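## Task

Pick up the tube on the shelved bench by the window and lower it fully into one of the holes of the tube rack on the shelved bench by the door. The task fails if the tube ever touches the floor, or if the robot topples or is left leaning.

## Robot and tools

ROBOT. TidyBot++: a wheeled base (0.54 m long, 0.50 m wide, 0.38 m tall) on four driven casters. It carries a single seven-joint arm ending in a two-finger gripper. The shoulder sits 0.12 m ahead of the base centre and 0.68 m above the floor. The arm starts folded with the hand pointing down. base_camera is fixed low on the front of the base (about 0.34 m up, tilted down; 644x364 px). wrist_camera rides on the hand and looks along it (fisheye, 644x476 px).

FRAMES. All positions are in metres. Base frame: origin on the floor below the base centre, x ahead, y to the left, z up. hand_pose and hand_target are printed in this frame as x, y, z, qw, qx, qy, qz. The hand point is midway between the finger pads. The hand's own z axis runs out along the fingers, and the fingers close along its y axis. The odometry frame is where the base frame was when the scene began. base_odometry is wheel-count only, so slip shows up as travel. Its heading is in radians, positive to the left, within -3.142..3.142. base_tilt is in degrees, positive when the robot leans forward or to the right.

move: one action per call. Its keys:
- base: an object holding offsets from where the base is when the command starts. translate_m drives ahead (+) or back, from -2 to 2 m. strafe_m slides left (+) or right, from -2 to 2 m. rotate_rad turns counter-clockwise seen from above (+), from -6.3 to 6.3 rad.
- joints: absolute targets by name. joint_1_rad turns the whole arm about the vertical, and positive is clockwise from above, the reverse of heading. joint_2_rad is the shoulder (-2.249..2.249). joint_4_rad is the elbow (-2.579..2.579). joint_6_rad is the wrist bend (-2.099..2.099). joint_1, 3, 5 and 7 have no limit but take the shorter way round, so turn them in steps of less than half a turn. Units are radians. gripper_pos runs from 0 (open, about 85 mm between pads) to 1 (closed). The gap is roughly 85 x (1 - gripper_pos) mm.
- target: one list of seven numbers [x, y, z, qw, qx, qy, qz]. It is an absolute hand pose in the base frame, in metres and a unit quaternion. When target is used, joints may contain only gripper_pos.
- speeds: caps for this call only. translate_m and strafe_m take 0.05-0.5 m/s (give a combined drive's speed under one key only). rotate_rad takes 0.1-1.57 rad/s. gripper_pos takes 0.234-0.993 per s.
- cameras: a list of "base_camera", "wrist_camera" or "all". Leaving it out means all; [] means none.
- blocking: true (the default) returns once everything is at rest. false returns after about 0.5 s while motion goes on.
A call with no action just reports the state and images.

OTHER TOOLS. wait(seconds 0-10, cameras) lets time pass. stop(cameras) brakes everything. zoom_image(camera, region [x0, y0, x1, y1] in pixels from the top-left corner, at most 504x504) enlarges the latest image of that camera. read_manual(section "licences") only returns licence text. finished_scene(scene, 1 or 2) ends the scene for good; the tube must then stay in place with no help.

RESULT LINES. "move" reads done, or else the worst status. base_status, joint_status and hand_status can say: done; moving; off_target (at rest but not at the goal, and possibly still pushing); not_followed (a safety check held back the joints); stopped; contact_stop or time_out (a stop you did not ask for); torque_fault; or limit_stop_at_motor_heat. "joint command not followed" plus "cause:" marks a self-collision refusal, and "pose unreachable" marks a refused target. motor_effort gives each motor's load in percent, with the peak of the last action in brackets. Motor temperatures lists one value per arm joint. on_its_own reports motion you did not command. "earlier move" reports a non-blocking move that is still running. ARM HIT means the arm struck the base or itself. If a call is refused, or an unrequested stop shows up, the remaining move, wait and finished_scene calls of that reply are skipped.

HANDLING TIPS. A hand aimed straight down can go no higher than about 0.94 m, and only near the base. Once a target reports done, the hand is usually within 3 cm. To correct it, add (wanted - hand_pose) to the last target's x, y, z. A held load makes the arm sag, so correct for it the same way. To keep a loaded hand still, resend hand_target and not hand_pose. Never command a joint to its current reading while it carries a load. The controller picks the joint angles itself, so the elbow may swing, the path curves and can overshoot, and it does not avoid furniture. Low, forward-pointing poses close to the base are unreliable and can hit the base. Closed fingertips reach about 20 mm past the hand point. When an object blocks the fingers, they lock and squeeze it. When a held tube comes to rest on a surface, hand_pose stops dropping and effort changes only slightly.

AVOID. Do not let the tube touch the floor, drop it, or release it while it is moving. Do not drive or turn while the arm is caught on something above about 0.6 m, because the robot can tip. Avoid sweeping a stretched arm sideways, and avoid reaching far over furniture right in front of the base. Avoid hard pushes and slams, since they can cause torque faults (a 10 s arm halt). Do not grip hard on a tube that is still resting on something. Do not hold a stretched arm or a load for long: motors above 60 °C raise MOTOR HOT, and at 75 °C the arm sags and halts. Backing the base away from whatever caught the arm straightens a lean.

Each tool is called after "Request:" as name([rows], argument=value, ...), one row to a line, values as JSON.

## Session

Request:
move(joints={"joint_1_rad": 0.0, "joint_2_rad": 0.0, "joint_3_rad": 3.147, "joint_4_rad": -1.2, "joint_5_rad": 0.03, "joint_6_rad": -0.75, "joint_7_rad": 1.6})

Scene clock: 2.57 s.
Motor temperatures (°C): [32 30 25 27 42 32 48]
move: done
base_odometry: x=+0.000 y=+0.000 heading=+0.000
base_tilt: forward=-0.6 right=+0.2
base_status: not commanded
joint_positions: joint_1_rad=+0.023 joint_2_rad=-0.017 joint_3_rad=+3.124 joint_4_rad=-1.229 joint_5_rad=-0.009 joint_6_rad=-0.785 joint_7_rad=+1.532 gripper_pos=+0.000
joint_status: all done
motor_effort: joint_1_rad=-1(2) joint_2_rad=-21(21) joint_3_rad=-1(2) joint_4_rad=+22(22) joint_5_rad=+1(2) joint_6_rad=+8(8) joint_7_rad=+0(2)
hand_pose: x=+0.6896 y=+0.0005 z=+1.0843 quat_wxyz=(-0.013, +0.840, -0.019, +0.542) (m; base frame)
hand_target: x=+0.7012 y=-0.0082 z=+1.1013 quat_wxyz=(+0.024, +0.828, +0.013, +0.561) (m; base frame)
hand_status: not commanded
pictures: base_camera, wrist_camera
camera_calibration:
wrist_camera: T_world_to_cam=[[-0.0103268, -0.999945, 0.00167934, 0.00644907], [-0.427591, 0.00289775, -0.903968, 1.33717], [0.903913, -0.0100532, -0.427598, -0.0291299], [0, 0, 0, 1]] pos_world=[0.598161, 0.00228107, 1.1963]

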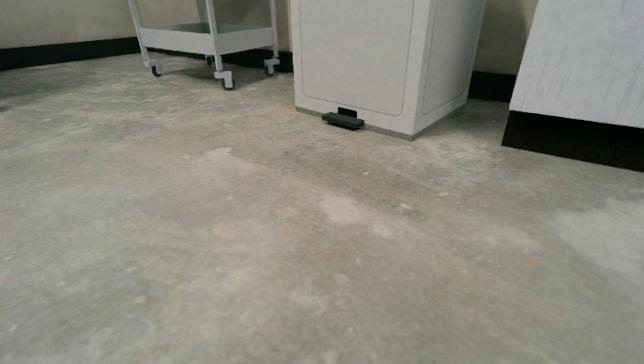

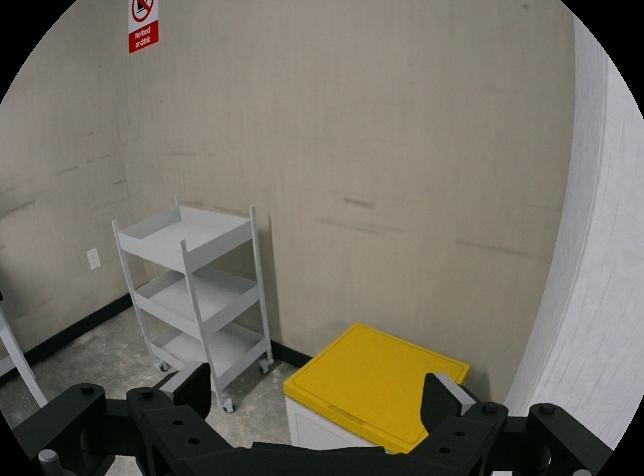

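Request:
move(base={"rotate_rad": 1.2})

Scene clock: 5.03 s.
Motor temperatures (°C): [32 30 25 27 42 32 48]
move: done
base_odometry: x=+0.000 y=+0.000 heading=+1.199
base_tilt: forward=-0.6 right=+0.2
base_status: done
joint_positions: joint_1_rad=+0.004 joint_2_rad=-0.001 joint_3_rad=+3.139 joint_4_rad=-1.229 joint_5_rad=+0.000 joint_6_rad=-0.781 joint_7_rad=+1.532 gripper_pos=+0.000
joint_status: not commanded
motor_effort: joint_1_rad=-1(3) joint_2_rad=-21(24) joint_3_rad=-1(3) joint_4_rad=+22(22) joint_5_rad=+1(2) joint_6_rad=+8(8) joint_7_rad=+1(1)
hand_pose: x=+0.6963 y=+0.0007 z=+1.0765 quat_wxyz=(-0.010, +0.844, -0.017, +0.537) (m; base frame)
hand_target: x=+0.7012 y=-0.0082 z=+1.1013 quat_wxyz=(+0.024, +0.828, +0.013, +0.561) (m; base frame)
hand_status: not commanded
pictures: base_camera, wrist_camera
camera_calibration:
wrist_camera: T_world_to_cam=[[-0.00929483, -0.999908, 0.00986572, -0.00275849], [-0.438296, -0.00479403, -0.898818, 1.33488], [0.898783, -0.0126785, -0.438211, -0.0235811], [0, 0, 0, 1]] pos_world=[0.606241, 0.00334224, 1.18951]

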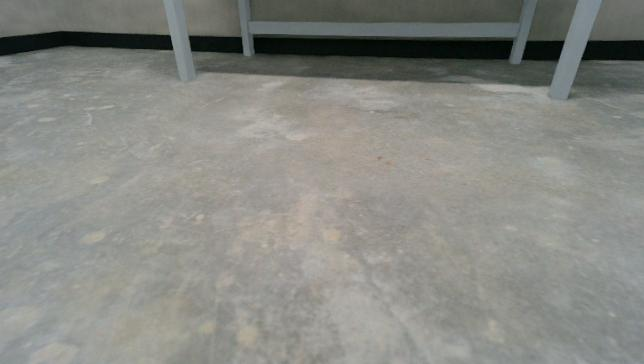

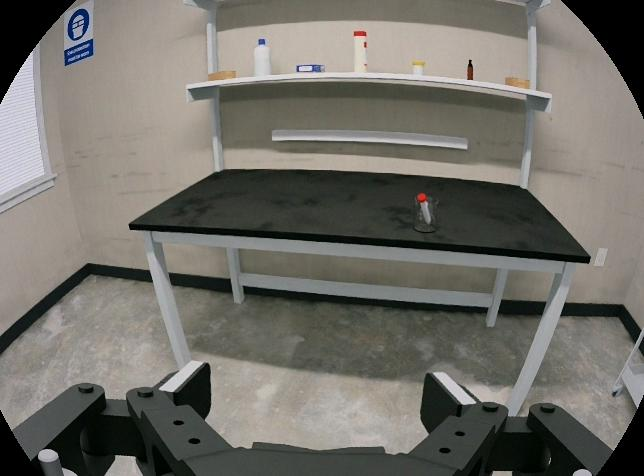

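Request:
zoom_image(camera="wrist_camera", region=[370, 170, 490, 260])

Scaled by 4.200.

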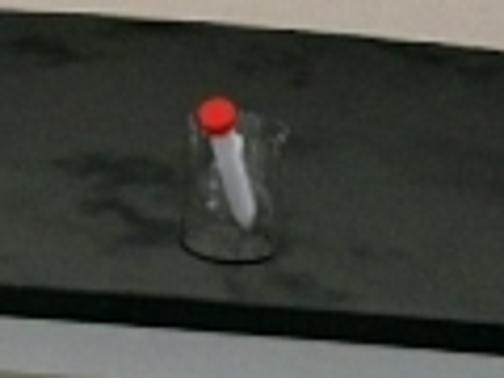

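Request:
move(base={"translate_m": 0.626, "strafe_m": -0.108, "rotate_rad": -0.2237})

Request:
zoom_image(camera="wrist_camera", region=[240, 240, 420, 400])

Scene clock: 11.77 s.
Motor temperatures (°C): [32 30 25 27 42 32 48]
move: done
base_odometry: x=+0.328 y=+0.544 heading=+0.974
base_tilt: forward=-0.6 right=+0.2
base_status: done
joint_positions: joint_1_rad=+0.004 joint_2_rad=+0.006 joint_3_rad=+3.146 joint_4_rad=-1.226 joint_5_rad=+0.004 joint_6_rad=-0.778 joint_7_rad=+1.532 gripper_pos=+0.000
joint_status: not commanded
motor_effort: joint_1_rad=+0(4) joint_2_rad=-21(26) joint_3_rad=-1(3) joint_4_rad=+22(23) joint_5_rad=+1(2) joint_6_rad=+8(8) joint_7_rad=+0(2)
hand_pose: x=+0.6997 y=-0.0048 z=+1.0752 quat_wxyz=(-0.006, +0.844, -0.020, +0.536) (m; base frame)
hand_target: x=+0.7012 y=-0.0082 z=+1.1013 quat_wxyz=(+0.024, +0.828, +0.013, +0.561) (m; base frame)
hand_status: not commanded
pictures: base_camera, wrist_camera
camera_calibration:
wrist_camera: T_world_to_cam=[[-0.0186841, -0.999732, 0.0136413, -0.00580718], [-0.438773, -0.00406093, -0.898589, 1.3352], [0.898404, -0.0227748, -0.43858, -0.0266289], [0, 0, 0, 1]] pos_world=[0.609664, -0.000989939, 1.18819]

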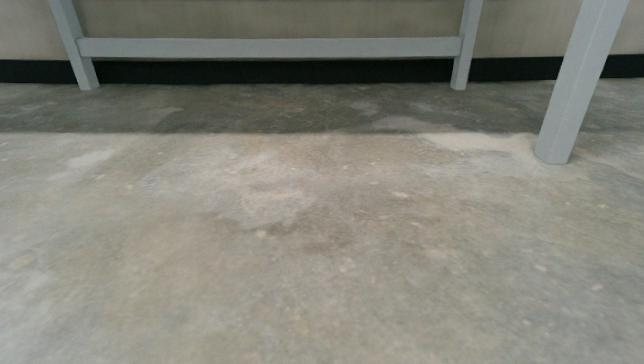

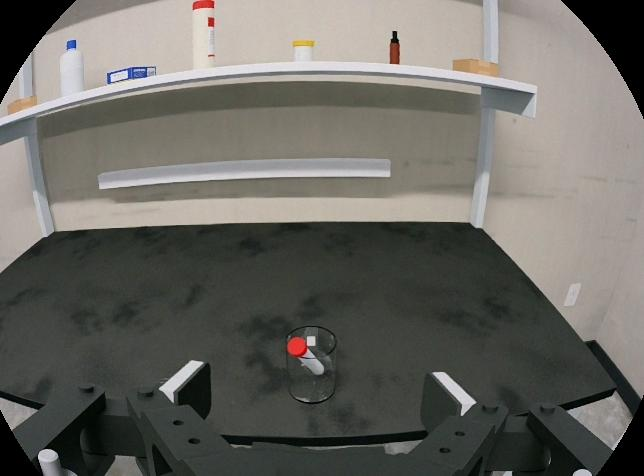

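Scaled by 2.800.

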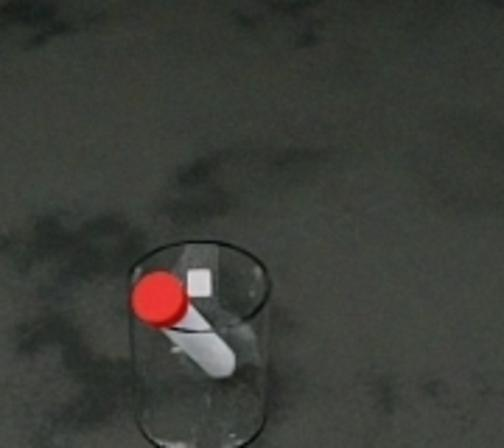

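Request:
move(base={"translate_m": 0.391, "strafe_m": 0.314}, joints={"joint_1_rad": 0.576, "joint_2_rad": -0.393, "joint_3_rad": 3.147, "joint_4_rad": -2.4, "joint_5_rad": 0.03, "joint_6_rad": 0.30, "joint_7_rad": 1.63, "gripper_pos": 0.35}, cameras=["wrist_camera"])

Request:
zoom_image(camera="wrist_camera", region=[220, 220, 420, 400])

Scene clock: 23.93 s.
Motor temperatures (°C): [32 30 25 27 42 32 48]
move: done
base_odometry: x=+0.288 y=+1.044 heading=+0.974
base_tilt: forward=-0.6 right=+0.2
base_status: done
joint_positions: joint_1_rad=+0.554 joint_2_rad=-0.380 joint_3_rad=+3.146 joint_4_rad=-2.378 joint_5_rad=+0.004 joint_6_rad=+0.265 joint_7_rad=+1.543 gripper_pos=+0.351
joint_status: all done
motor_effort: joint_1_rad=-1(3) joint_2_rad=-7(22) joint_3_rad=-1(3) joint_4_rad=+22(24) joint_5_rad=+1(2) joint_6_rad=+9(10) joint_7_rad=+0(2)
hand_pose: x=+0.4905 y=-0.2306 z=+0.8918 quat_wxyz=(+0.170, +0.730, -0.219, +0.624) (m; base frame)
hand_target: x=+0.4823 y=-0.2342 z=+0.8954 quat_wxyz=(+0.212, +0.731, -0.182, +0.622) (m; base frame)
hand_status: not commanded
pictures: wrist_camera
camera_calibration:
wrist_camera: T_world_to_cam=[[-0.535713, -0.844147, 0.0207003, 0.0502485], [-0.160896, 0.0779809, -0.983886, 1.03636], [0.82893, -0.530411, -0.177595, -0.240041], [0, 0, 0, 1]] pos_world=[0.392641, -0.165719, 0.975987]

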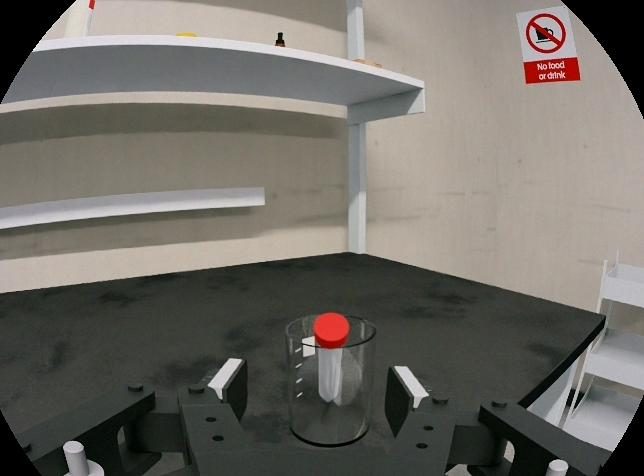

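Scaled by 2.520.

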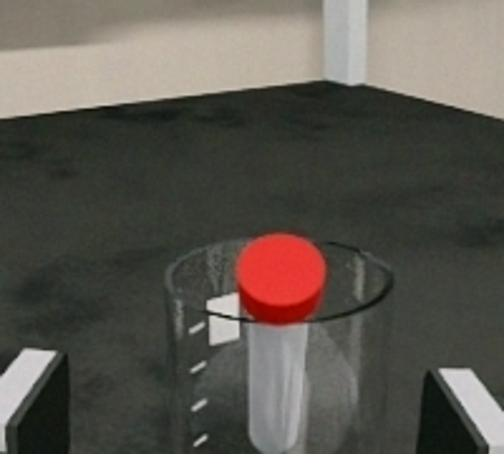

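Request:
move(target=[0.522, -0.2666, 0.9286, 0.23317, 0.72103, -0.18294, 0.6251], cameras=["wrist_camera"])

Scene clock: 30.93 s.
Motor temperatures (°C): [32 30 25 27 42 32 48]
move: done
base_odometry: x=+0.288 y=+1.044 heading=+0.974
base_tilt: forward=-0.6 right=+0.2
base_status: not commanded
joint_positions: joint_1_rad=+0.554 joint_2_rad=-0.286 joint_3_rad=+3.146 joint_4_rad=-2.277 joint_5_rad=-0.126 joint_6_rad=+0.271 joint_7_rad=+1.742 gripper_pos=+0.351
joint_status: not commanded
motor_effort: joint_1_rad=-1(1) joint_2_rad=-10(11) joint_3_rad=-1(1) joint_4_rad=+21(23) joint_5_rad=+1(2) joint_6_rad=+9(9) joint_7_rad=+0(1)
hand_pose: x=+0.5176 y=-0.2603 z=+0.9105 quat_wxyz=(+0.207, +0.731, -0.202, +0.618) (m; base frame)
hand_target: x=+0.5220 y=-0.2666 z=+0.9286 quat_wxyz=(+0.233, +0.722, -0.183, +0.626) (m; base frame)
hand_status: done (0.020 m and 4.0 deg from the pose sent, 0.060 m and 8.4 deg at the start)
pictures: wrist_camera
camera_calibration:
wrist_camera: T_world_to_cam=[[-0.552983, -0.827331, 0.0986617, -0.0183443], [-0.191873, 0.0112172, -0.981356, 1.05779], [0.810799, -0.561603, -0.164946, -0.285259], [0, 0, 0, 1]] pos_world=[0.424106, -0.187244, 0.99283]

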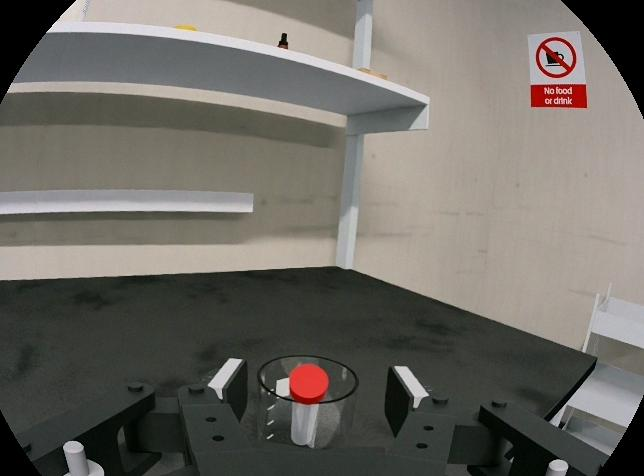

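Request:
move(target=[0.566, -0.293, 0.930, 0.21855, 0.71217, -0.20219, 0.63451], cameras=["wrist_camera"])

Request:
zoom_image(camera="wrist_camera", region=[220, 316, 420, 476])

Scene clock: 34.10 s.
Motor temperatures (°C): [32 30 25 27 42 32 48]
move: done
base_odometry: x=+0.288 y=+1.044 heading=+0.974
base_tilt: forward=-0.6 right=+0.2
base_status: not commanded
joint_positions: joint_1_rad=+0.419 joint_2_rad=-0.150 joint_3_rad=+3.249 joint_4_rad=-2.196 joint_5_rad=-0.196 joint_6_rad=+0.333 joint_7_rad=+1.770 gripper_pos=+0.351
joint_status: not commanded
motor_effort: joint_1_rad=-1(1) joint_2_rad=-15(16) joint_3_rad=-1(1) joint_4_rad=+21(22) joint_5_rad=+1(2) joint_6_rad=+9(9) joint_7_rad=+0(1)
hand_pose: x=+0.5627 y=-0.2825 z=+0.9077 quat_wxyz=(+0.191, +0.726, -0.217, +0.624) (m; base frame)
hand_target: x=+0.5660 y=-0.2930 z=+0.9300 quat_wxyz=(+0.219, +0.713, -0.202, +0.635) (m; base frame)
hand_status: done (0.025 m and 4.1 deg from the pose sent, 0.062 m and 3.2 deg at the start)
pictures: wrist_camera
camera_calibration:
wrist_camera: T_world_to_cam=[[-0.556252, -0.829351, 0.0525416, 0.0317533], [-0.165379, 0.0485166, -0.985036, 1.06299], [0.814392, -0.556617, -0.164145, -0.335991], [0, 0, 0, 1]] pos_world=[0.467088, -0.212257, 0.990263]

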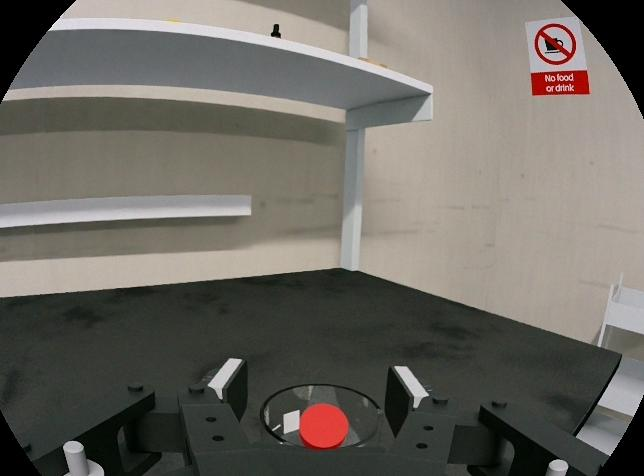

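Scaled by 2.520.

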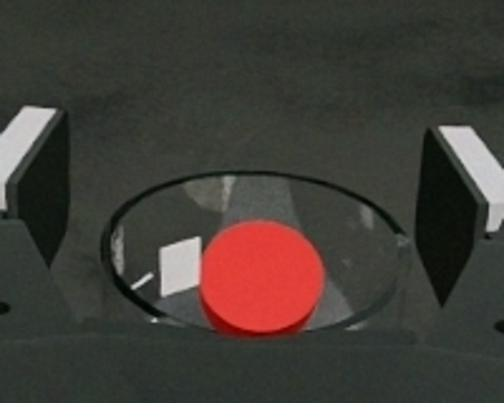

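Request:
move(target=[0.5863, -0.310, 0.924, 0.21855, 0.71217, -0.20219, 0.63451], cameras=["wrist_camera"])

Request:
zoom_image(camera="wrist_camera", region=[220, 316, 420, 476])

Scene clock: 36.70 s.
Motor temperatures (°C): [32 30 25 27 42 32 48]
move: done
base_odometry: x=+0.288 y=+1.044 heading=+0.974
base_tilt: forward=-0.6 right=+0.2
base_status: not commanded
joint_positions: joint_1_rad=+0.331 joint_2_rad=-0.082 joint_3_rad=+3.358 joint_4_rad=-2.157 joint_5_rad=-0.179 joint_6_rad=+0.362 joint_7_rad=+1.771 gripper_pos=+0.351
joint_status: not commanded
motor_effort: joint_1_rad=+0(1) joint_2_rad=-17(18) joint_3_rad=-1(1) joint_4_rad=+21(21) joint_5_rad=+1(2) joint_6_rad=+9(9) joint_7_rad=+0(1)
hand_pose: x=+0.5781 y=-0.3055 z=+0.9019 quat_wxyz=(+0.203, +0.726, -0.219, +0.619) (m; base frame)
hand_target: x=+0.5863 y=-0.3100 z=+0.9240 quat_wxyz=(+0.219, +0.713, -0.202, +0.635) (m; base frame)
hand_status: done (0.024 m and 3.5 deg from the pose sent, 0.040 m and 4.1 deg at the start)
pictures: wrist_camera
camera_calibration:
wrist_camera: T_world_to_cam=[[-0.571312, -0.817816, 0.0691264, 0.0187424], [-0.1752, 0.0392399, -0.983751, 1.06265], [0.801815, -0.57414, -0.1657, -0.358924], [0, 0, 0, 1]] pos_world=[0.484675, -0.232443, 0.984612]

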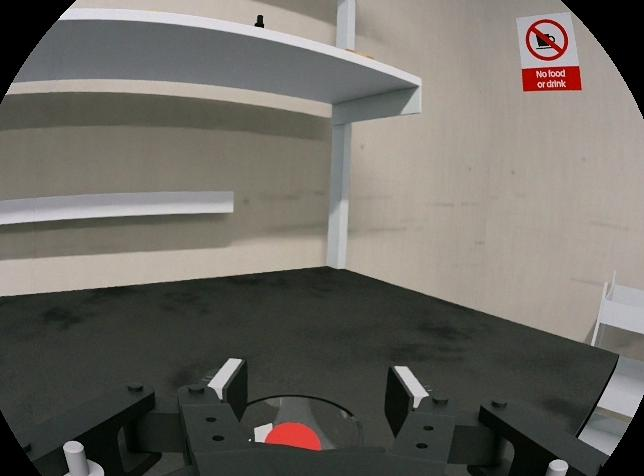

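Scaled by 2.520.

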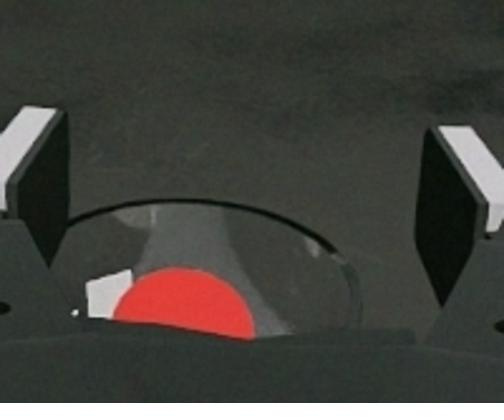

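Request:
move(base={"translate_m": 0.0045, "strafe_m": 0.0075}, speeds={"translate_m": 0.05}, cameras=["wrist_camera"])

Request:
zoom_image(camera="wrist_camera", region=[220, 316, 420, 476])

Scene clock: 38.63 s.
Motor temperatures (°C): [32 30 25 27 42 32 48]
move: done
base_odometry: x=+0.285 y=+1.053 heading=+0.974
base_tilt: forward=-0.6 right=+0.2
base_status: done
joint_positions: joint_1_rad=+0.326 joint_2_rad=-0.081 joint_3_rad=+3.362 joint_4_rad=-2.157 joint_5_rad=-0.179 joint_6_rad=+0.363 joint_7_rad=+1.771 gripper_pos=+0.351
joint_status: not commanded
motor_effort: joint_1_rad=+0(2) joint_2_rad=-17(18) joint_3_rad=-1(3) joint_4_rad=+21(21) joint_5_rad=+2(2) joint_6_rad=+9(9) joint_7_rad=+0(1)
hand_pose: x=+0.5789 y=-0.3047 z=+0.9020 quat_wxyz=(+0.202, +0.726, -0.218, +0.620) (m; base frame)
hand_target: x=+0.5863 y=-0.3100 z=+0.9240 quat_wxyz=(+0.219, +0.713, -0.202, +0.635) (m; base frame)
hand_status: not commanded
pictures: wrist_camera
camera_calibration:
wrist_camera: T_world_to_cam=[[-0.56979, -0.818894, 0.0689379, 0.0186969], [-0.174675, 0.0387135, -0.983865, 1.06247], [0.803012, -0.572638, -0.165098, -0.359933], [0, 0, 0, 1]] pos_world=[0.48527, -0.231933, 0.984615]

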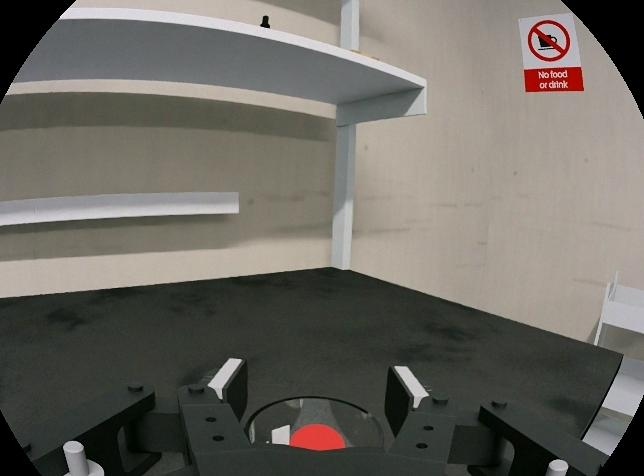

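Scaled by 2.520.

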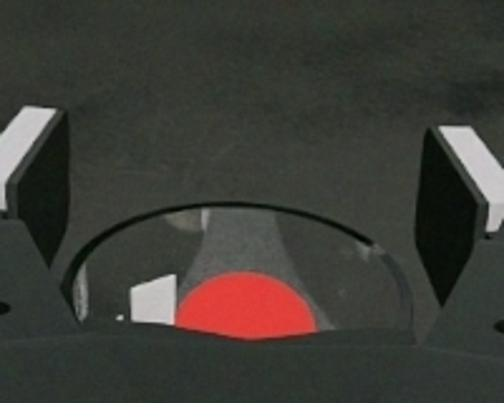

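Request:
move(target=[0.5863, -0.310, 0.912, 0.21855, 0.71217, -0.20219, 0.63451], cameras=["wrist_camera"])

Request:
zoom_image(camera="wrist_camera", region=[220, 316, 420, 476])

Scene clock: 39.83 s.
Motor temperatures (°C): [32 30 25 27 42 32 48]
move: done
base_odometry: x=+0.285 y=+1.053 heading=+0.974
base_tilt: forward=-0.6 right=+0.2
base_status: not commanded
joint_positions: joint_1_rad=+0.310 joint_2_rad=-0.069 joint_3_rad=+3.382 joint_4_rad=-2.159 joint_5_rad=-0.167 joint_6_rad=+0.410 joint_7_rad=+1.771 gripper_pos=+0.351
joint_status: not commanded
motor_effort: joint_1_rad=+0(1) joint_2_rad=-17(18) joint_3_rad=-1(1) joint_4_rad=+21(21) joint_5_rad=+2(2) joint_6_rad=+9(9) joint_7_rad=-1(1)
hand_pose: x=+0.5811 y=-0.3097 z=+0.9091 quat_wxyz=(+0.213, +0.716, -0.213, +0.630) (m; base frame)
hand_target: x=+0.5863 y=-0.3100 z=+0.9120 quat_wxyz=(+0.219, +0.713, -0.202, +0.635) (m; base frame)
hand_status: done (0.006 m and 1.5 deg from the pose sent, 0.014 m and 3.5 deg at the start)
pictures: wrist_camera
camera_calibration:
wrist_camera: T_world_to_cam=[[-0.576179, -0.813125, 0.0827393, 0.00843746], [-0.155165, 0.00943219, -0.987844, 1.05318], [0.802459, -0.582013, -0.131603, -0.396446], [0, 0, 0, 1]] pos_world=[0.486411, -0.23381, 0.987505]

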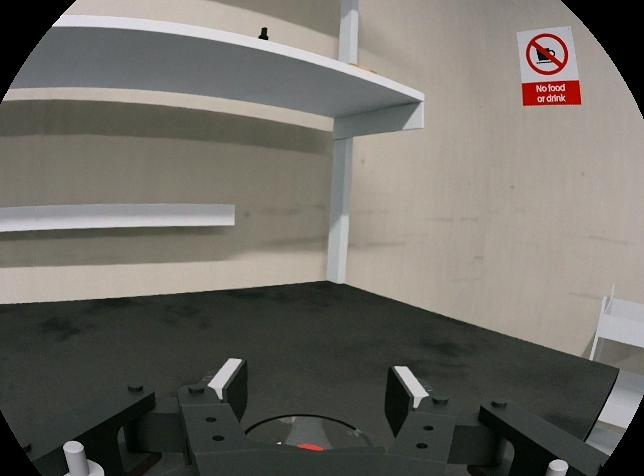

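Scaled by 2.520.

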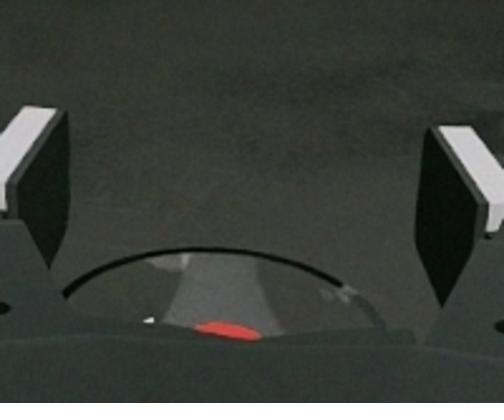

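Request:
move(joints={"joint_4_rad": -2.03}, cameras=[])

Request:
move(joints={"joint_1_rad": 0.608, "joint_2_rad": -0.1275, "joint_3_rad": 3.147, "joint_4_rad": -2.037, "joint_5_rad": 0.03, "joint_6_rad": 0.275, "joint_7_rad": 1.65}, cameras=["wrist_camera"])

Scene clock: 43.83 s.
Motor temperatures (°C): [32 30 25 27 42 32 48]
move: done
base_odometry: x=+0.285 y=+1.053 heading=+0.974
base_tilt: forward=-0.6 right=+0.2
base_status: not commanded
joint_positions: joint_1_rad=+0.310 joint_2_rad=-0.067 joint_3_rad=+3.382 joint_4_rad=-2.051 joint_5_rad=-0.167 joint_6_rad=+0.414 joint_7_rad=+1.771 gripper_pos=+0.351
joint_status: all done
motor_effort: joint_1_rad=+0(1) joint_2_rad=-19(19) joint_3_rad=-1(1) joint_4_rad=+22(23) joint_5_rad=+2(2) joint_6_rad=+9(9) joint_7_rad=+1(1)
hand_pose: x=+0.5957 y=-0.3200 z=+0.9730 quat_wxyz=(+0.224, +0.679, -0.205, +0.668) (m; base frame)
hand_target: x=+0.6023 y=-0.3211 z=+0.9873 quat_wxyz=(+0.232, +0.669, -0.193, +0.679) (m; base frame)
hand_status: not commanded
pictures: none
No camera images: "cameras" was empty.

Scene clock: 45.27 s.
Motor temperatures (°C): [32 30 25 27 42 32 48]
move: done
base_odometry: x=+0.285 y=+1.053 heading=+0.974
base_tilt: forward=-0.6 right=+0.2
base_status: not commanded
joint_positions: joint_1_rad=+0.587 joint_2_rad=-0.116 joint_3_rad=+3.169 joint_4_rad=-2.051 joint_5_rad=-0.011 joint_6_rad=+0.314 joint_7_rad=+1.734 gripper_pos=+0.351
joint_status: all done
motor_effort: joint_1_rad=+0(2) joint_2_rad=-17(20) joint_3_rad=-1(2) joint_4_rad=+22(22) joint_5_rad=+1(3) joint_6_rad=+9(10) joint_7_rad=+0(2)
hand_pose: x=+0.5732 y=-0.3212 z=+0.9721 quat_wxyz=(+0.258, +0.705, -0.168, +0.639) (m; base frame)
hand_target: x=+0.5739 y=-0.3157 z=+0.9748 quat_wxyz=(+0.238, +0.707, -0.180, +0.641) (m; base frame)
hand_status: not commanded
pictures: wrist_camera
camera_calibration:
wrist_camera: T_world_to_cam=[[-0.569695, -0.798966, 0.192619, -0.116642], [-0.164334, -0.118897, -0.979213, 1.06999], [0.805259, -0.589506, -0.0635619, -0.45861], [0, 0, 0, 1]] pos_world=[0.478685, -0.236327, 1.04107]

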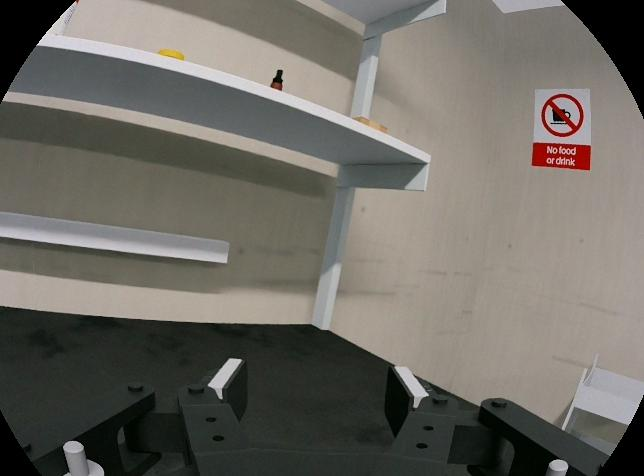

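Request:
move(joints={"joint_1_rad": 0.608, "joint_2_rad": -0.080, "joint_3_rad": 3.120, "joint_4_rad": -2.138, "joint_5_rad": 0.03, "joint_6_rad": 0.275, "joint_7_rad": 1.483}, cameras=["wrist_camera"])

Request:
zoom_image(camera="wrist_camera", region=[220, 316, 420, 476])

Scene clock: 48.30 s.
Motor temperatures (°C): [32 30 25 27 42 32 48]
move: done
base_odometry: x=+0.285 y=+1.053 heading=+0.974
base_tilt: forward=-0.6 right=+0.2
base_status: not commanded
joint_positions: joint_1_rad=+0.587 joint_2_rad=-0.086 joint_3_rad=+3.141 joint_4_rad=-2.125 joint_5_rad=-0.009 joint_6_rad=+0.306 joint_7_rad=+1.571 gripper_pos=+0.351
joint_status: all done
motor_effort: joint_1_rad=+0(2) joint_2_rad=-17(19) joint_3_rad=+0(2) joint_4_rad=+21(23) joint_5_rad=+1(1) joint_6_rad=+9(10) joint_7_rad=+0(1)
hand_pose: x=+0.5786 y=-0.3049 z=+0.9091 quat_wxyz=(+0.186, +0.728, -0.224, +0.620) (m; base frame)
hand_target: x=+0.5779 y=-0.2999 z=+0.8884 quat_wxyz=(+0.161, +0.739, -0.244, +0.607) (m; base frame)
hand_status: not commanded
pictures: wrist_camera
camera_calibration:
wrist_camera: T_world_to_cam=[[-0.560076, -0.827596, 0.0374239, 0.0383095], [-0.166972, 0.0685212, -0.983578, 1.07382], [0.81144, -0.557127, -0.176563, -0.348329], [0, 0, 0, 1]] pos_world=[0.483403, -0.235938, 0.993251]

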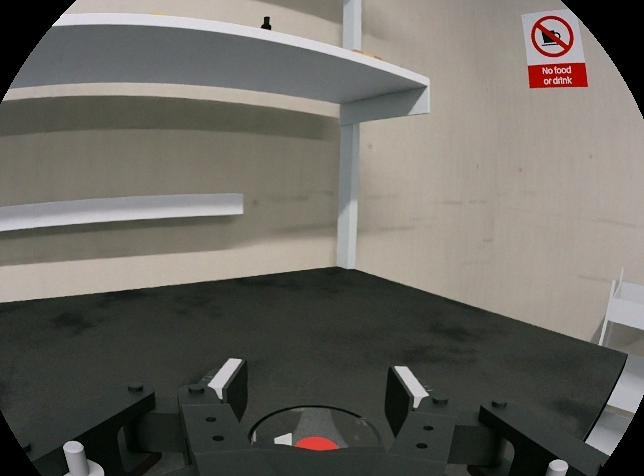

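Scaled by 2.520.

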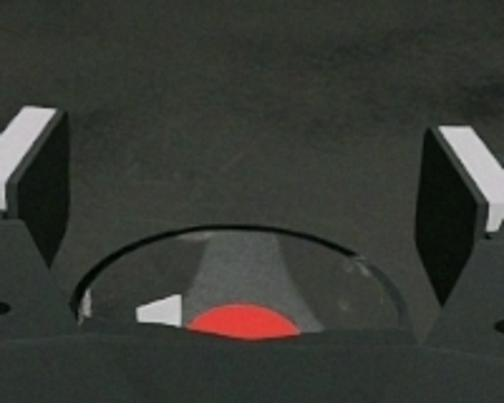

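Request:
move(joints={"joint_2_rad": -0.058, "joint_4_rad": -2.177, "joint_6_rad": 0.426}, cameras=["wrist_camera"])

Request:
zoom_image(camera="wrist_camera", region=[220, 316, 420, 476])

Scene clock: 49.93 s.
Motor temperatures (°C): [32 30 25 27 42 32 48]
move: done
base_odometry: x=+0.285 y=+1.053 heading=+0.974
base_tilt: forward=-0.6 right=+0.2
base_status: not commanded
joint_positions: joint_1_rad=+0.587 joint_2_rad=-0.070 joint_3_rad=+3.141 joint_4_rad=-2.159 joint_5_rad=-0.009 joint_6_rad=+0.417 joint_7_rad=+1.569 gripper_pos=+0.351
joint_status: all done
motor_effort: joint_1_rad=-1(1) joint_2_rad=-18(19) joint_3_rad=-1(1) joint_4_rad=+20(21) joint_5_rad=+1(1) joint_6_rad=+9(10) joint_7_rad=+0(1)
hand_pose: x=+0.5799 y=-0.3061 z=+0.9145 quat_wxyz=(+0.192, +0.709, -0.219, +0.642) (m; base frame)
hand_target: x=+0.5823 y=-0.3012 z=+0.9000 quat_wxyz=(+0.168, +0.712, -0.234, +0.641) (m; base frame)
hand_status: not commanded
pictures: wrist_camera
camera_calibration:
wrist_camera: T_world_to_cam=[[-0.562838, -0.825779, 0.0361014, 0.0412213], [-0.116446, 0.0359757, -0.992545, 1.0483], [0.818324, -0.562846, -0.116407, -0.409874], [0, 0, 0, 1]] pos_world=[0.48068, -0.234369, 0.991284]

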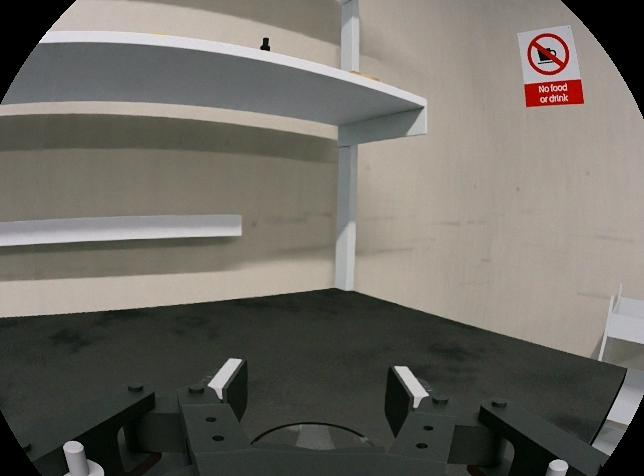

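Scaled by 2.520.

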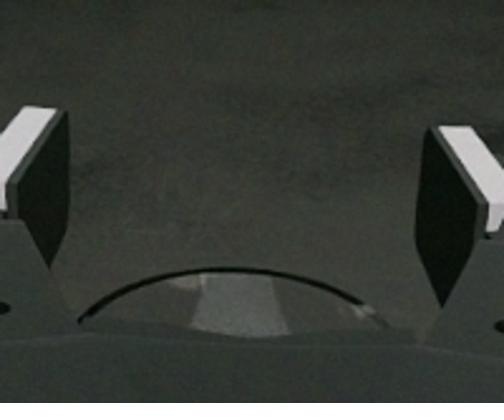

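Request:
move(joints={"joint_2_rad": -0.022, "joint_4_rad": -2.236, "joint_6_rad": 0.532}, cameras=["wrist_camera"])

Request:
zoom_image(camera="wrist_camera", region=[220, 316, 420, 476])

Scene clock: 51.93 s.
Motor temperatures (°C): [32 30 25 27 42 32 48]
move: done
base_odometry: x=+0.285 y=+1.053 heading=+0.974
base_tilt: forward=-0.6 right=+0.2
base_status: not commanded
joint_positions: joint_1_rad=+0.587 joint_2_rad=-0.031 joint_3_rad=+3.141 joint_4_rad=-2.218 joint_5_rad=-0.009 joint_6_rad=+0.505 joint_7_rad=+1.569 gripper_pos=+0.351
joint_status: all done
motor_effort: joint_1_rad=+0(1) joint_2_rad=-18(20) joint_3_rad=-1(1) joint_4_rad=+20(21) joint_5_rad=+1(2) joint_6_rad=+9(9) joint_7_rad=+0(1)
hand_pose: x=+0.5793 y=-0.3060 z=+0.8864 quat_wxyz=(+0.191, +0.712, -0.220, +0.639) (m; base frame)
hand_target: x=+0.5817 y=-0.3000 z=+0.8793 quat_wxyz=(+0.167, +0.708, -0.232, +0.645) (m; base frame)
hand_status: not commanded
pictures: wrist_camera
camera_calibration:
wrist_camera: T_world_to_cam=[[-0.563051, -0.825617, 0.0364668, 0.0418997], [-0.124386, 0.0410396, -0.991385, 1.02546], [0.817008, -0.562736, -0.125803, -0.403426], [0, 0, 0, 1]] pos_world=[0.480748, -0.234514, 0.964349]

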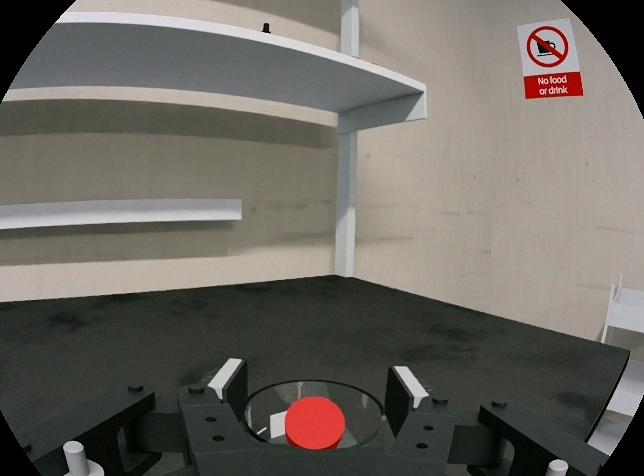

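Scaled by 2.520.

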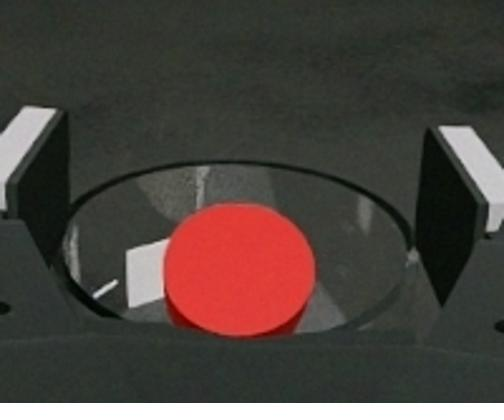

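Request:
move(joints={"gripper_pos": 0.70}, speeds={"gripper_pos": 0.5}, cameras=[])

Request:
move(joints={"gripper_pos": 0.745}, speeds={"gripper_pos": 0.234}, cameras=["wrist_camera"])

Request:
zoom_image(camera="wrist_camera", region=[220, 316, 420, 476])

Scene clock: 54.63 s.
Motor temperatures (°C): [32 30 25 27 42 32 48]
move: done
base_odometry: x=+0.285 y=+1.053 heading=+0.974
base_tilt: forward=-0.6 right=+0.2
base_status: not commanded
joint_positions: joint_1_rad=+0.587 joint_2_rad=-0.031 joint_3_rad=+3.141 joint_4_rad=-2.218 joint_5_rad=-0.009 joint_6_rad=+0.505 joint_7_rad=+1.569 gripper_pos=+0.698
joint_status: all done
motor_effort: joint_1_rad=-1(1) joint_2_rad=-18(19) joint_3_rad=-1(1) joint_4_rad=+20(20) joint_5_rad=+1(1) joint_6_rad=+9(9) joint_7_rad=+1(1)
hand_pose: x=+0.5793 y=-0.3060 z=+0.8864 quat_wxyz=(+0.191, +0.712, -0.220, +0.639) (m; base frame)
hand_target: x=+0.5817 y=-0.3000 z=+0.8793 quat_wxyz=(+0.167, +0.708, -0.232, +0.645) (m; base frame)
hand_status: not commanded
pictures: none
No camera images: "cameras" was empty.

Scene clock: 55.40 s.
Motor temperatures (°C): [32 30 25 27 42 32 48]
move: done
base_odometry: x=+0.285 y=+1.053 heading=+0.974
base_tilt: forward=-0.6 right=+0.2
base_status: not commanded
joint_positions: joint_1_rad=+0.587 joint_2_rad=-0.031 joint_3_rad=+3.141 joint_4_rad=-2.218 joint_5_rad=-0.009 joint_6_rad=+0.505 joint_7_rad=+1.569 gripper_pos=+0.746
joint_status: all done
motor_effort: joint_1_rad=-1(1) joint_2_rad=-18(19) joint_3_rad=-1(1) joint_4_rad=+20(20) joint_5_rad=+1(2) joint_6_rad=+9(9) joint_7_rad=+0(1)
hand_pose: x=+0.5793 y=-0.3060 z=+0.8864 quat_wxyz=(+0.191, +0.712, -0.220, +0.639) (m; base frame)
hand_target: x=+0.5817 y=-0.3000 z=+0.8793 quat_wxyz=(+0.167, +0.708, -0.232, +0.645) (m; base frame)
hand_status: not commanded
pictures: wrist_camera
camera_calibration:
wrist_camera: T_world_to_cam=[[-0.563061, -0.825614, 0.0363845, 0.0419841], [-0.12434, 0.0411086, -0.991388, 1.02546], [0.817008, -0.562736, -0.125803, -0.403426], [0, 0, 0, 1]] pos_world=[0.480747, -0.234515, 0.96435]

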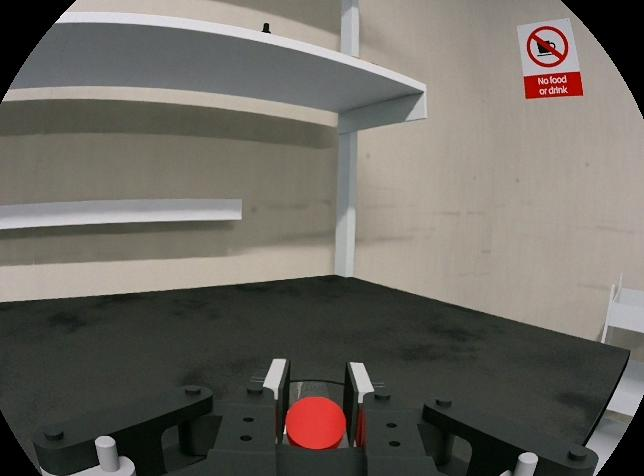

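Scaled by 2.520.

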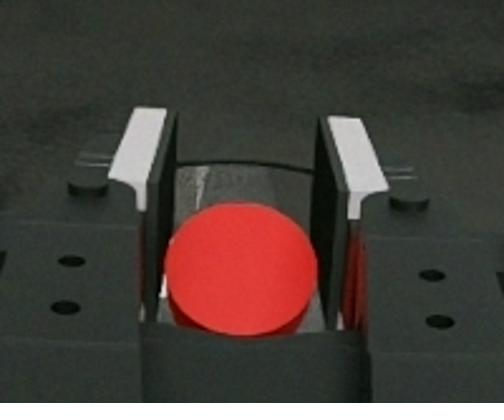

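Request:
move(joints={"gripper_pos": 0.77}, speeds={"gripper_pos": 0.234}, cameras=["wrist_camera"])

Request:
zoom_image(camera="wrist_camera", region=[220, 316, 420, 476])

Scene clock: 56.67 s.
Motor temperatures (°C): [32 30 25 27 42 32 48]
move: done
base_odometry: x=+0.285 y=+1.053 heading=+0.974
base_tilt: forward=-0.6 right=+0.2
base_status: not commanded
joint_positions: joint_1_rad=+0.587 joint_2_rad=-0.031 joint_3_rad=+3.141 joint_4_rad=-2.218 joint_5_rad=-0.009 joint_6_rad=+0.505 joint_7_rad=+1.569 gripper_pos=+0.768
joint_status: all done
motor_effort: joint_1_rad=+0(1) joint_2_rad=-18(18) joint_3_rad=-1(1) joint_4_rad=+19(20) joint_5_rad=+0(1) joint_6_rad=+9(9) joint_7_rad=+0(1)
hand_pose: x=+0.5793 y=-0.3060 z=+0.8864 quat_wxyz=(+0.191, +0.712, -0.220, +0.639) (m; base frame)
hand_target: x=+0.5817 y=-0.3000 z=+0.8793 quat_wxyz=(+0.167, +0.708, -0.232, +0.645) (m; base frame)
hand_status: not commanded
pictures: wrist_camera
camera_calibration:
wrist_camera: T_world_to_cam=[[-0.563068, -0.825612, 0.0363294, 0.0420405], [-0.124309, 0.0411547, -0.99139, 1.02546], [0.817008, -0.562735, -0.125804, -0.403425], [0, 0, 0, 1]] pos_world=[0.480747, -0.234515, 0.96435]

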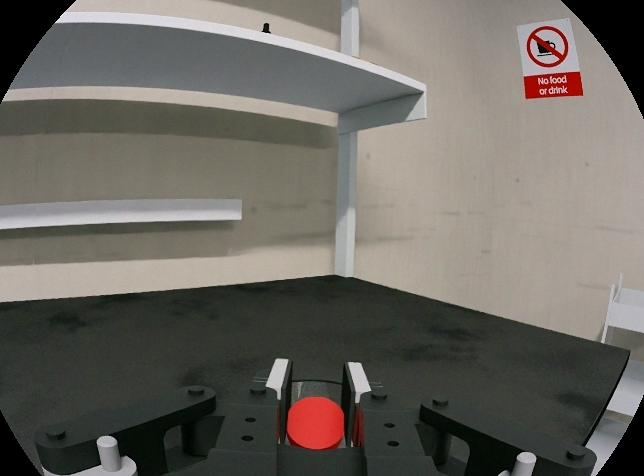

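Scaled by 2.520.

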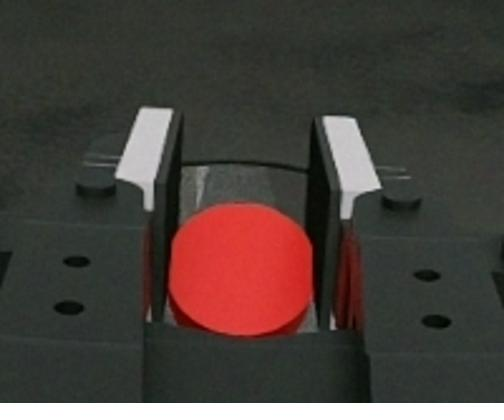

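Request:
move(joints={"gripper_pos": 0.778}, speeds={"gripper_pos": 0.234}, cameras=[])

Scene clock: 57.73 s.
Motor temperatures (°C): [32 30 25 27 42 32 48]
move: done
base_odometry: x=+0.285 y=+1.053 heading=+0.974
base_tilt: forward=-0.6 right=+0.2
base_status: not commanded
joint_positions: joint_1_rad=+0.587 joint_2_rad=-0.031 joint_3_rad=+3.141 joint_4_rad=-2.218 joint_5_rad=-0.009 joint_6_rad=+0.505 joint_7_rad=+1.569 gripper_pos=+0.776
joint_status: all done
motor_effort: joint_1_rad=+0(1) joint_2_rad=-18(18) joint_3_rad=-1(1) joint_4_rad=+19(20) joint_5_rad=+1(2) joint_6_rad=+8(9) joint_7_rad=+0(1)
hand_pose: x=+0.5793 y=-0.3060 z=+0.8864 quat_wxyz=(+0.191, +0.712, -0.220, +0.639) (m; base frame)
hand_target: x=+0.5817 y=-0.3000 z=+0.8793 quat_wxyz=(+0.167, +0.708, -0.232, +0.645) (m; base frame)
hand_status: not commanded
pictures: none
No camera images: "cameras" was empty.

Request:
move(joints={"gripper_pos": 0.79}, speeds={"gripper_pos": 0.234}, cameras=["wrist_camera"])

Request:
zoom_image(camera="wrist_camera", region=[220, 316, 420, 476])

Scene clock: 58.90 s.
Motor temperatures (°C): [32 30 25 27 42 32 48]
move: done
base_odometry: x=+0.285 y=+1.053 heading=+0.974
base_tilt: forward=-0.6 right=+0.2
base_status: not commanded
joint_positions: joint_1_rad=+0.587 joint_2_rad=-0.031 joint_3_rad=+3.141 joint_4_rad=-2.218 joint_5_rad=-0.009 joint_6_rad=+0.506 joint_7_rad=+1.569 gripper_pos=+0.787
joint_status: all done
motor_effort: joint_1_rad=+0(1) joint_2_rad=-17(18) joint_3_rad=-1(1) joint_4_rad=+19(19) joint_5_rad=+1(1) joint_6_rad=+8(8) joint_7_rad=+0(1)
hand_pose: x=+0.5793 y=-0.3060 z=+0.8864 quat_wxyz=(+0.191, +0.712, -0.220, +0.639) (m; base frame)
hand_target: x=+0.5817 y=-0.3000 z=+0.8793 quat_wxyz=(+0.167, +0.708, -0.232, +0.645) (m; base frame)
hand_status: not commanded
pictures: wrist_camera
camera_calibration:
wrist_camera: T_world_to_cam=[[-0.563015, -0.825645, 0.0364044, 0.041936], [-0.124264, 0.0410237, -0.991401, 1.02542], [0.817051, -0.562697, -0.125695, -0.403541], [0, 0, 0, 1]] pos_world=[0.480747, -0.234514, 0.96435]

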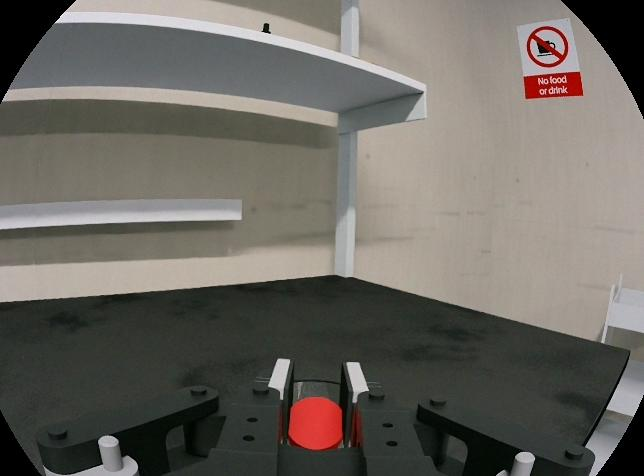

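Scaled by 2.520.

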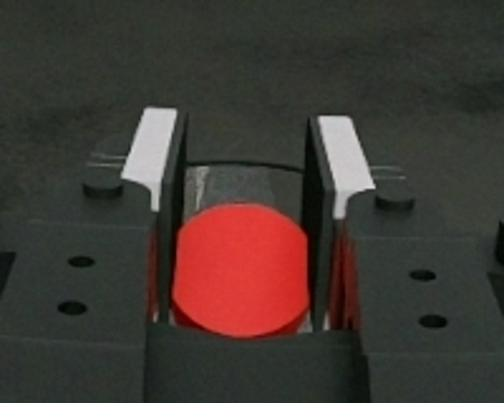

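Request:
move(joints={"joint_2_rad": -0.091, "joint_4_rad": -2.167, "joint_6_rad": 0.393}, cameras=["wrist_camera"])

Request:
zoom_image(camera="wrist_camera", region=[220, 316, 420, 476])

Scene clock: 63.07 s.
Motor temperatures (°C): [32 30 25 27 42 32 48]
move: done
base_odometry: x=+0.285 y=+1.053 heading=+0.974
base_tilt: forward=-0.6 right=+0.2
base_status: not commanded
joint_positions: joint_1_rad=+0.587 joint_2_rad=-0.086 joint_3_rad=+3.141 joint_4_rad=-2.188 joint_5_rad=-0.009 joint_6_rad=+0.417 joint_7_rad=+1.569 gripper_pos=+0.787
joint_status: all done
motor_effort: joint_1_rad=+0(1) joint_2_rad=-17(20) joint_3_rad=-1(1) joint_4_rad=+20(21) joint_5_rad=+1(1) joint_6_rad=+9(10) joint_7_rad=+0(1)
hand_pose: x=+0.5723 y=-0.3011 z=+0.9059 quat_wxyz=(+0.191, +0.713, -0.221, +0.637) (m; base frame)
hand_target: x=+0.5767 y=-0.2977 z=+0.9137 quat_wxyz=(+0.170, +0.708, -0.233, +0.644) (m; base frame)
hand_status: not commanded
pictures: wrist_camera
camera_calibration:
wrist_camera: T_world_to_cam=[[-0.56236, -0.826109, 0.0360031, 0.0411547], [-0.127704, 0.0437497, -0.990847, 1.04591], [0.816972, -0.56181, -0.1301, -0.388342], [0, 0, 0, 1]] pos_world=[0.473975, -0.229934, 0.984335]

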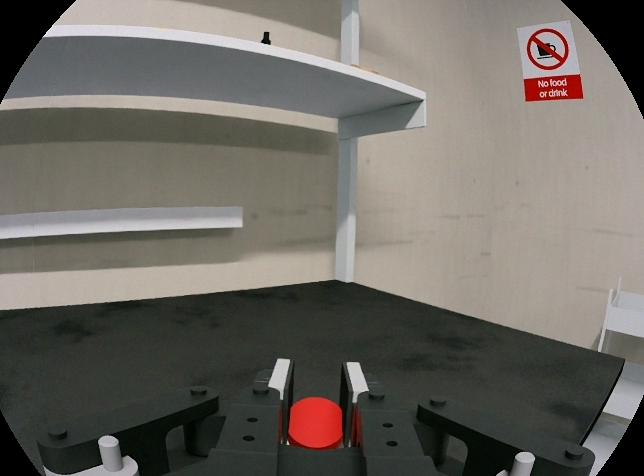

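Scaled by 2.520.

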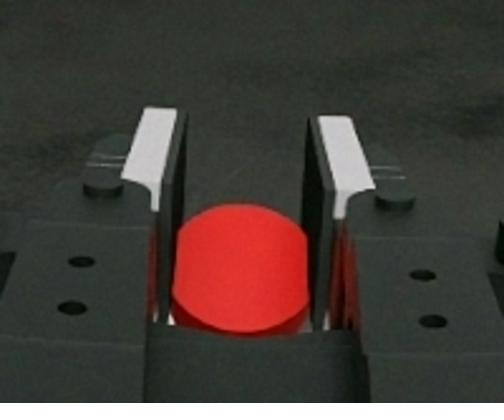

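Request:
move(joints={"joint_2_rad": -0.136, "joint_4_rad": -2.123, "joint_6_rad": 0.305, "gripper_pos": 0.81}, speeds={"gripper_pos": 0.234}, cameras=["wrist_camera"])

Request:
zoom_image(camera="wrist_camera", region=[220, 316, 420, 476])

Scene clock: 64.47 s.
Motor temperatures (°C): [32 30 25 27 42 32 48]
move: off_target
base_odometry: x=+0.285 y=+1.053 heading=+0.974
base_tilt: forward=-0.6 right=+0.2
base_status: not commanded
joint_positions: joint_1_rad=+0.587 joint_2_rad=-0.130 joint_3_rad=+3.141 joint_4_rad=-2.148 joint_5_rad=-0.009 joint_6_rad=+0.334 joint_7_rad=+1.569 gripper_pos=+0.794
joint_status: gripper_pos off_target (ended at +0.794, target +0.810); the others done
motor_effort: joint_1_rad=+0(1) joint_2_rad=-16(20) joint_3_rad=-1(1) joint_4_rad=+21(22) joint_5_rad=+1(1) joint_6_rad=+9(10) joint_7_rad=+0(1)
hand_pose: x=+0.5675 y=-0.2976 z=+0.9276 quat_wxyz=(+0.190, +0.713, -0.220, +0.638) (m; base frame)
hand_target: x=+0.5711 y=-0.2946 z=+0.9369 quat_wxyz=(+0.172, +0.708, -0.233, +0.644) (m; base frame)
hand_status: not commanded
pictures: wrist_camera
camera_calibration:
wrist_camera: T_world_to_cam=[[-0.56186, -0.826464, 0.0356319, 0.040488], [-0.126619, 0.0433541, -0.991004, 1.0661], [0.817484, -0.561317, -0.129005, -0.380838], [0, 0, 0, 1]] pos_world=[0.469066, -0.226529, 1.00594]

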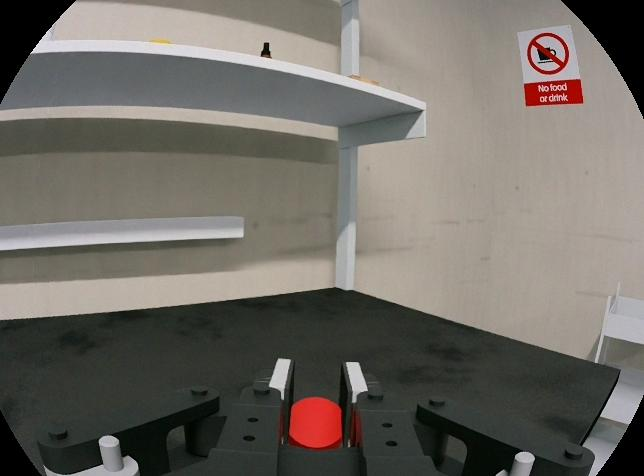

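Scaled by 2.520.

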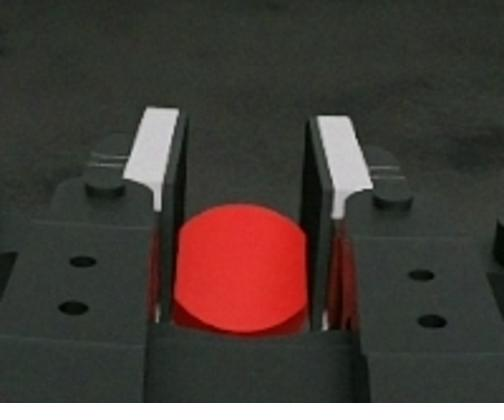

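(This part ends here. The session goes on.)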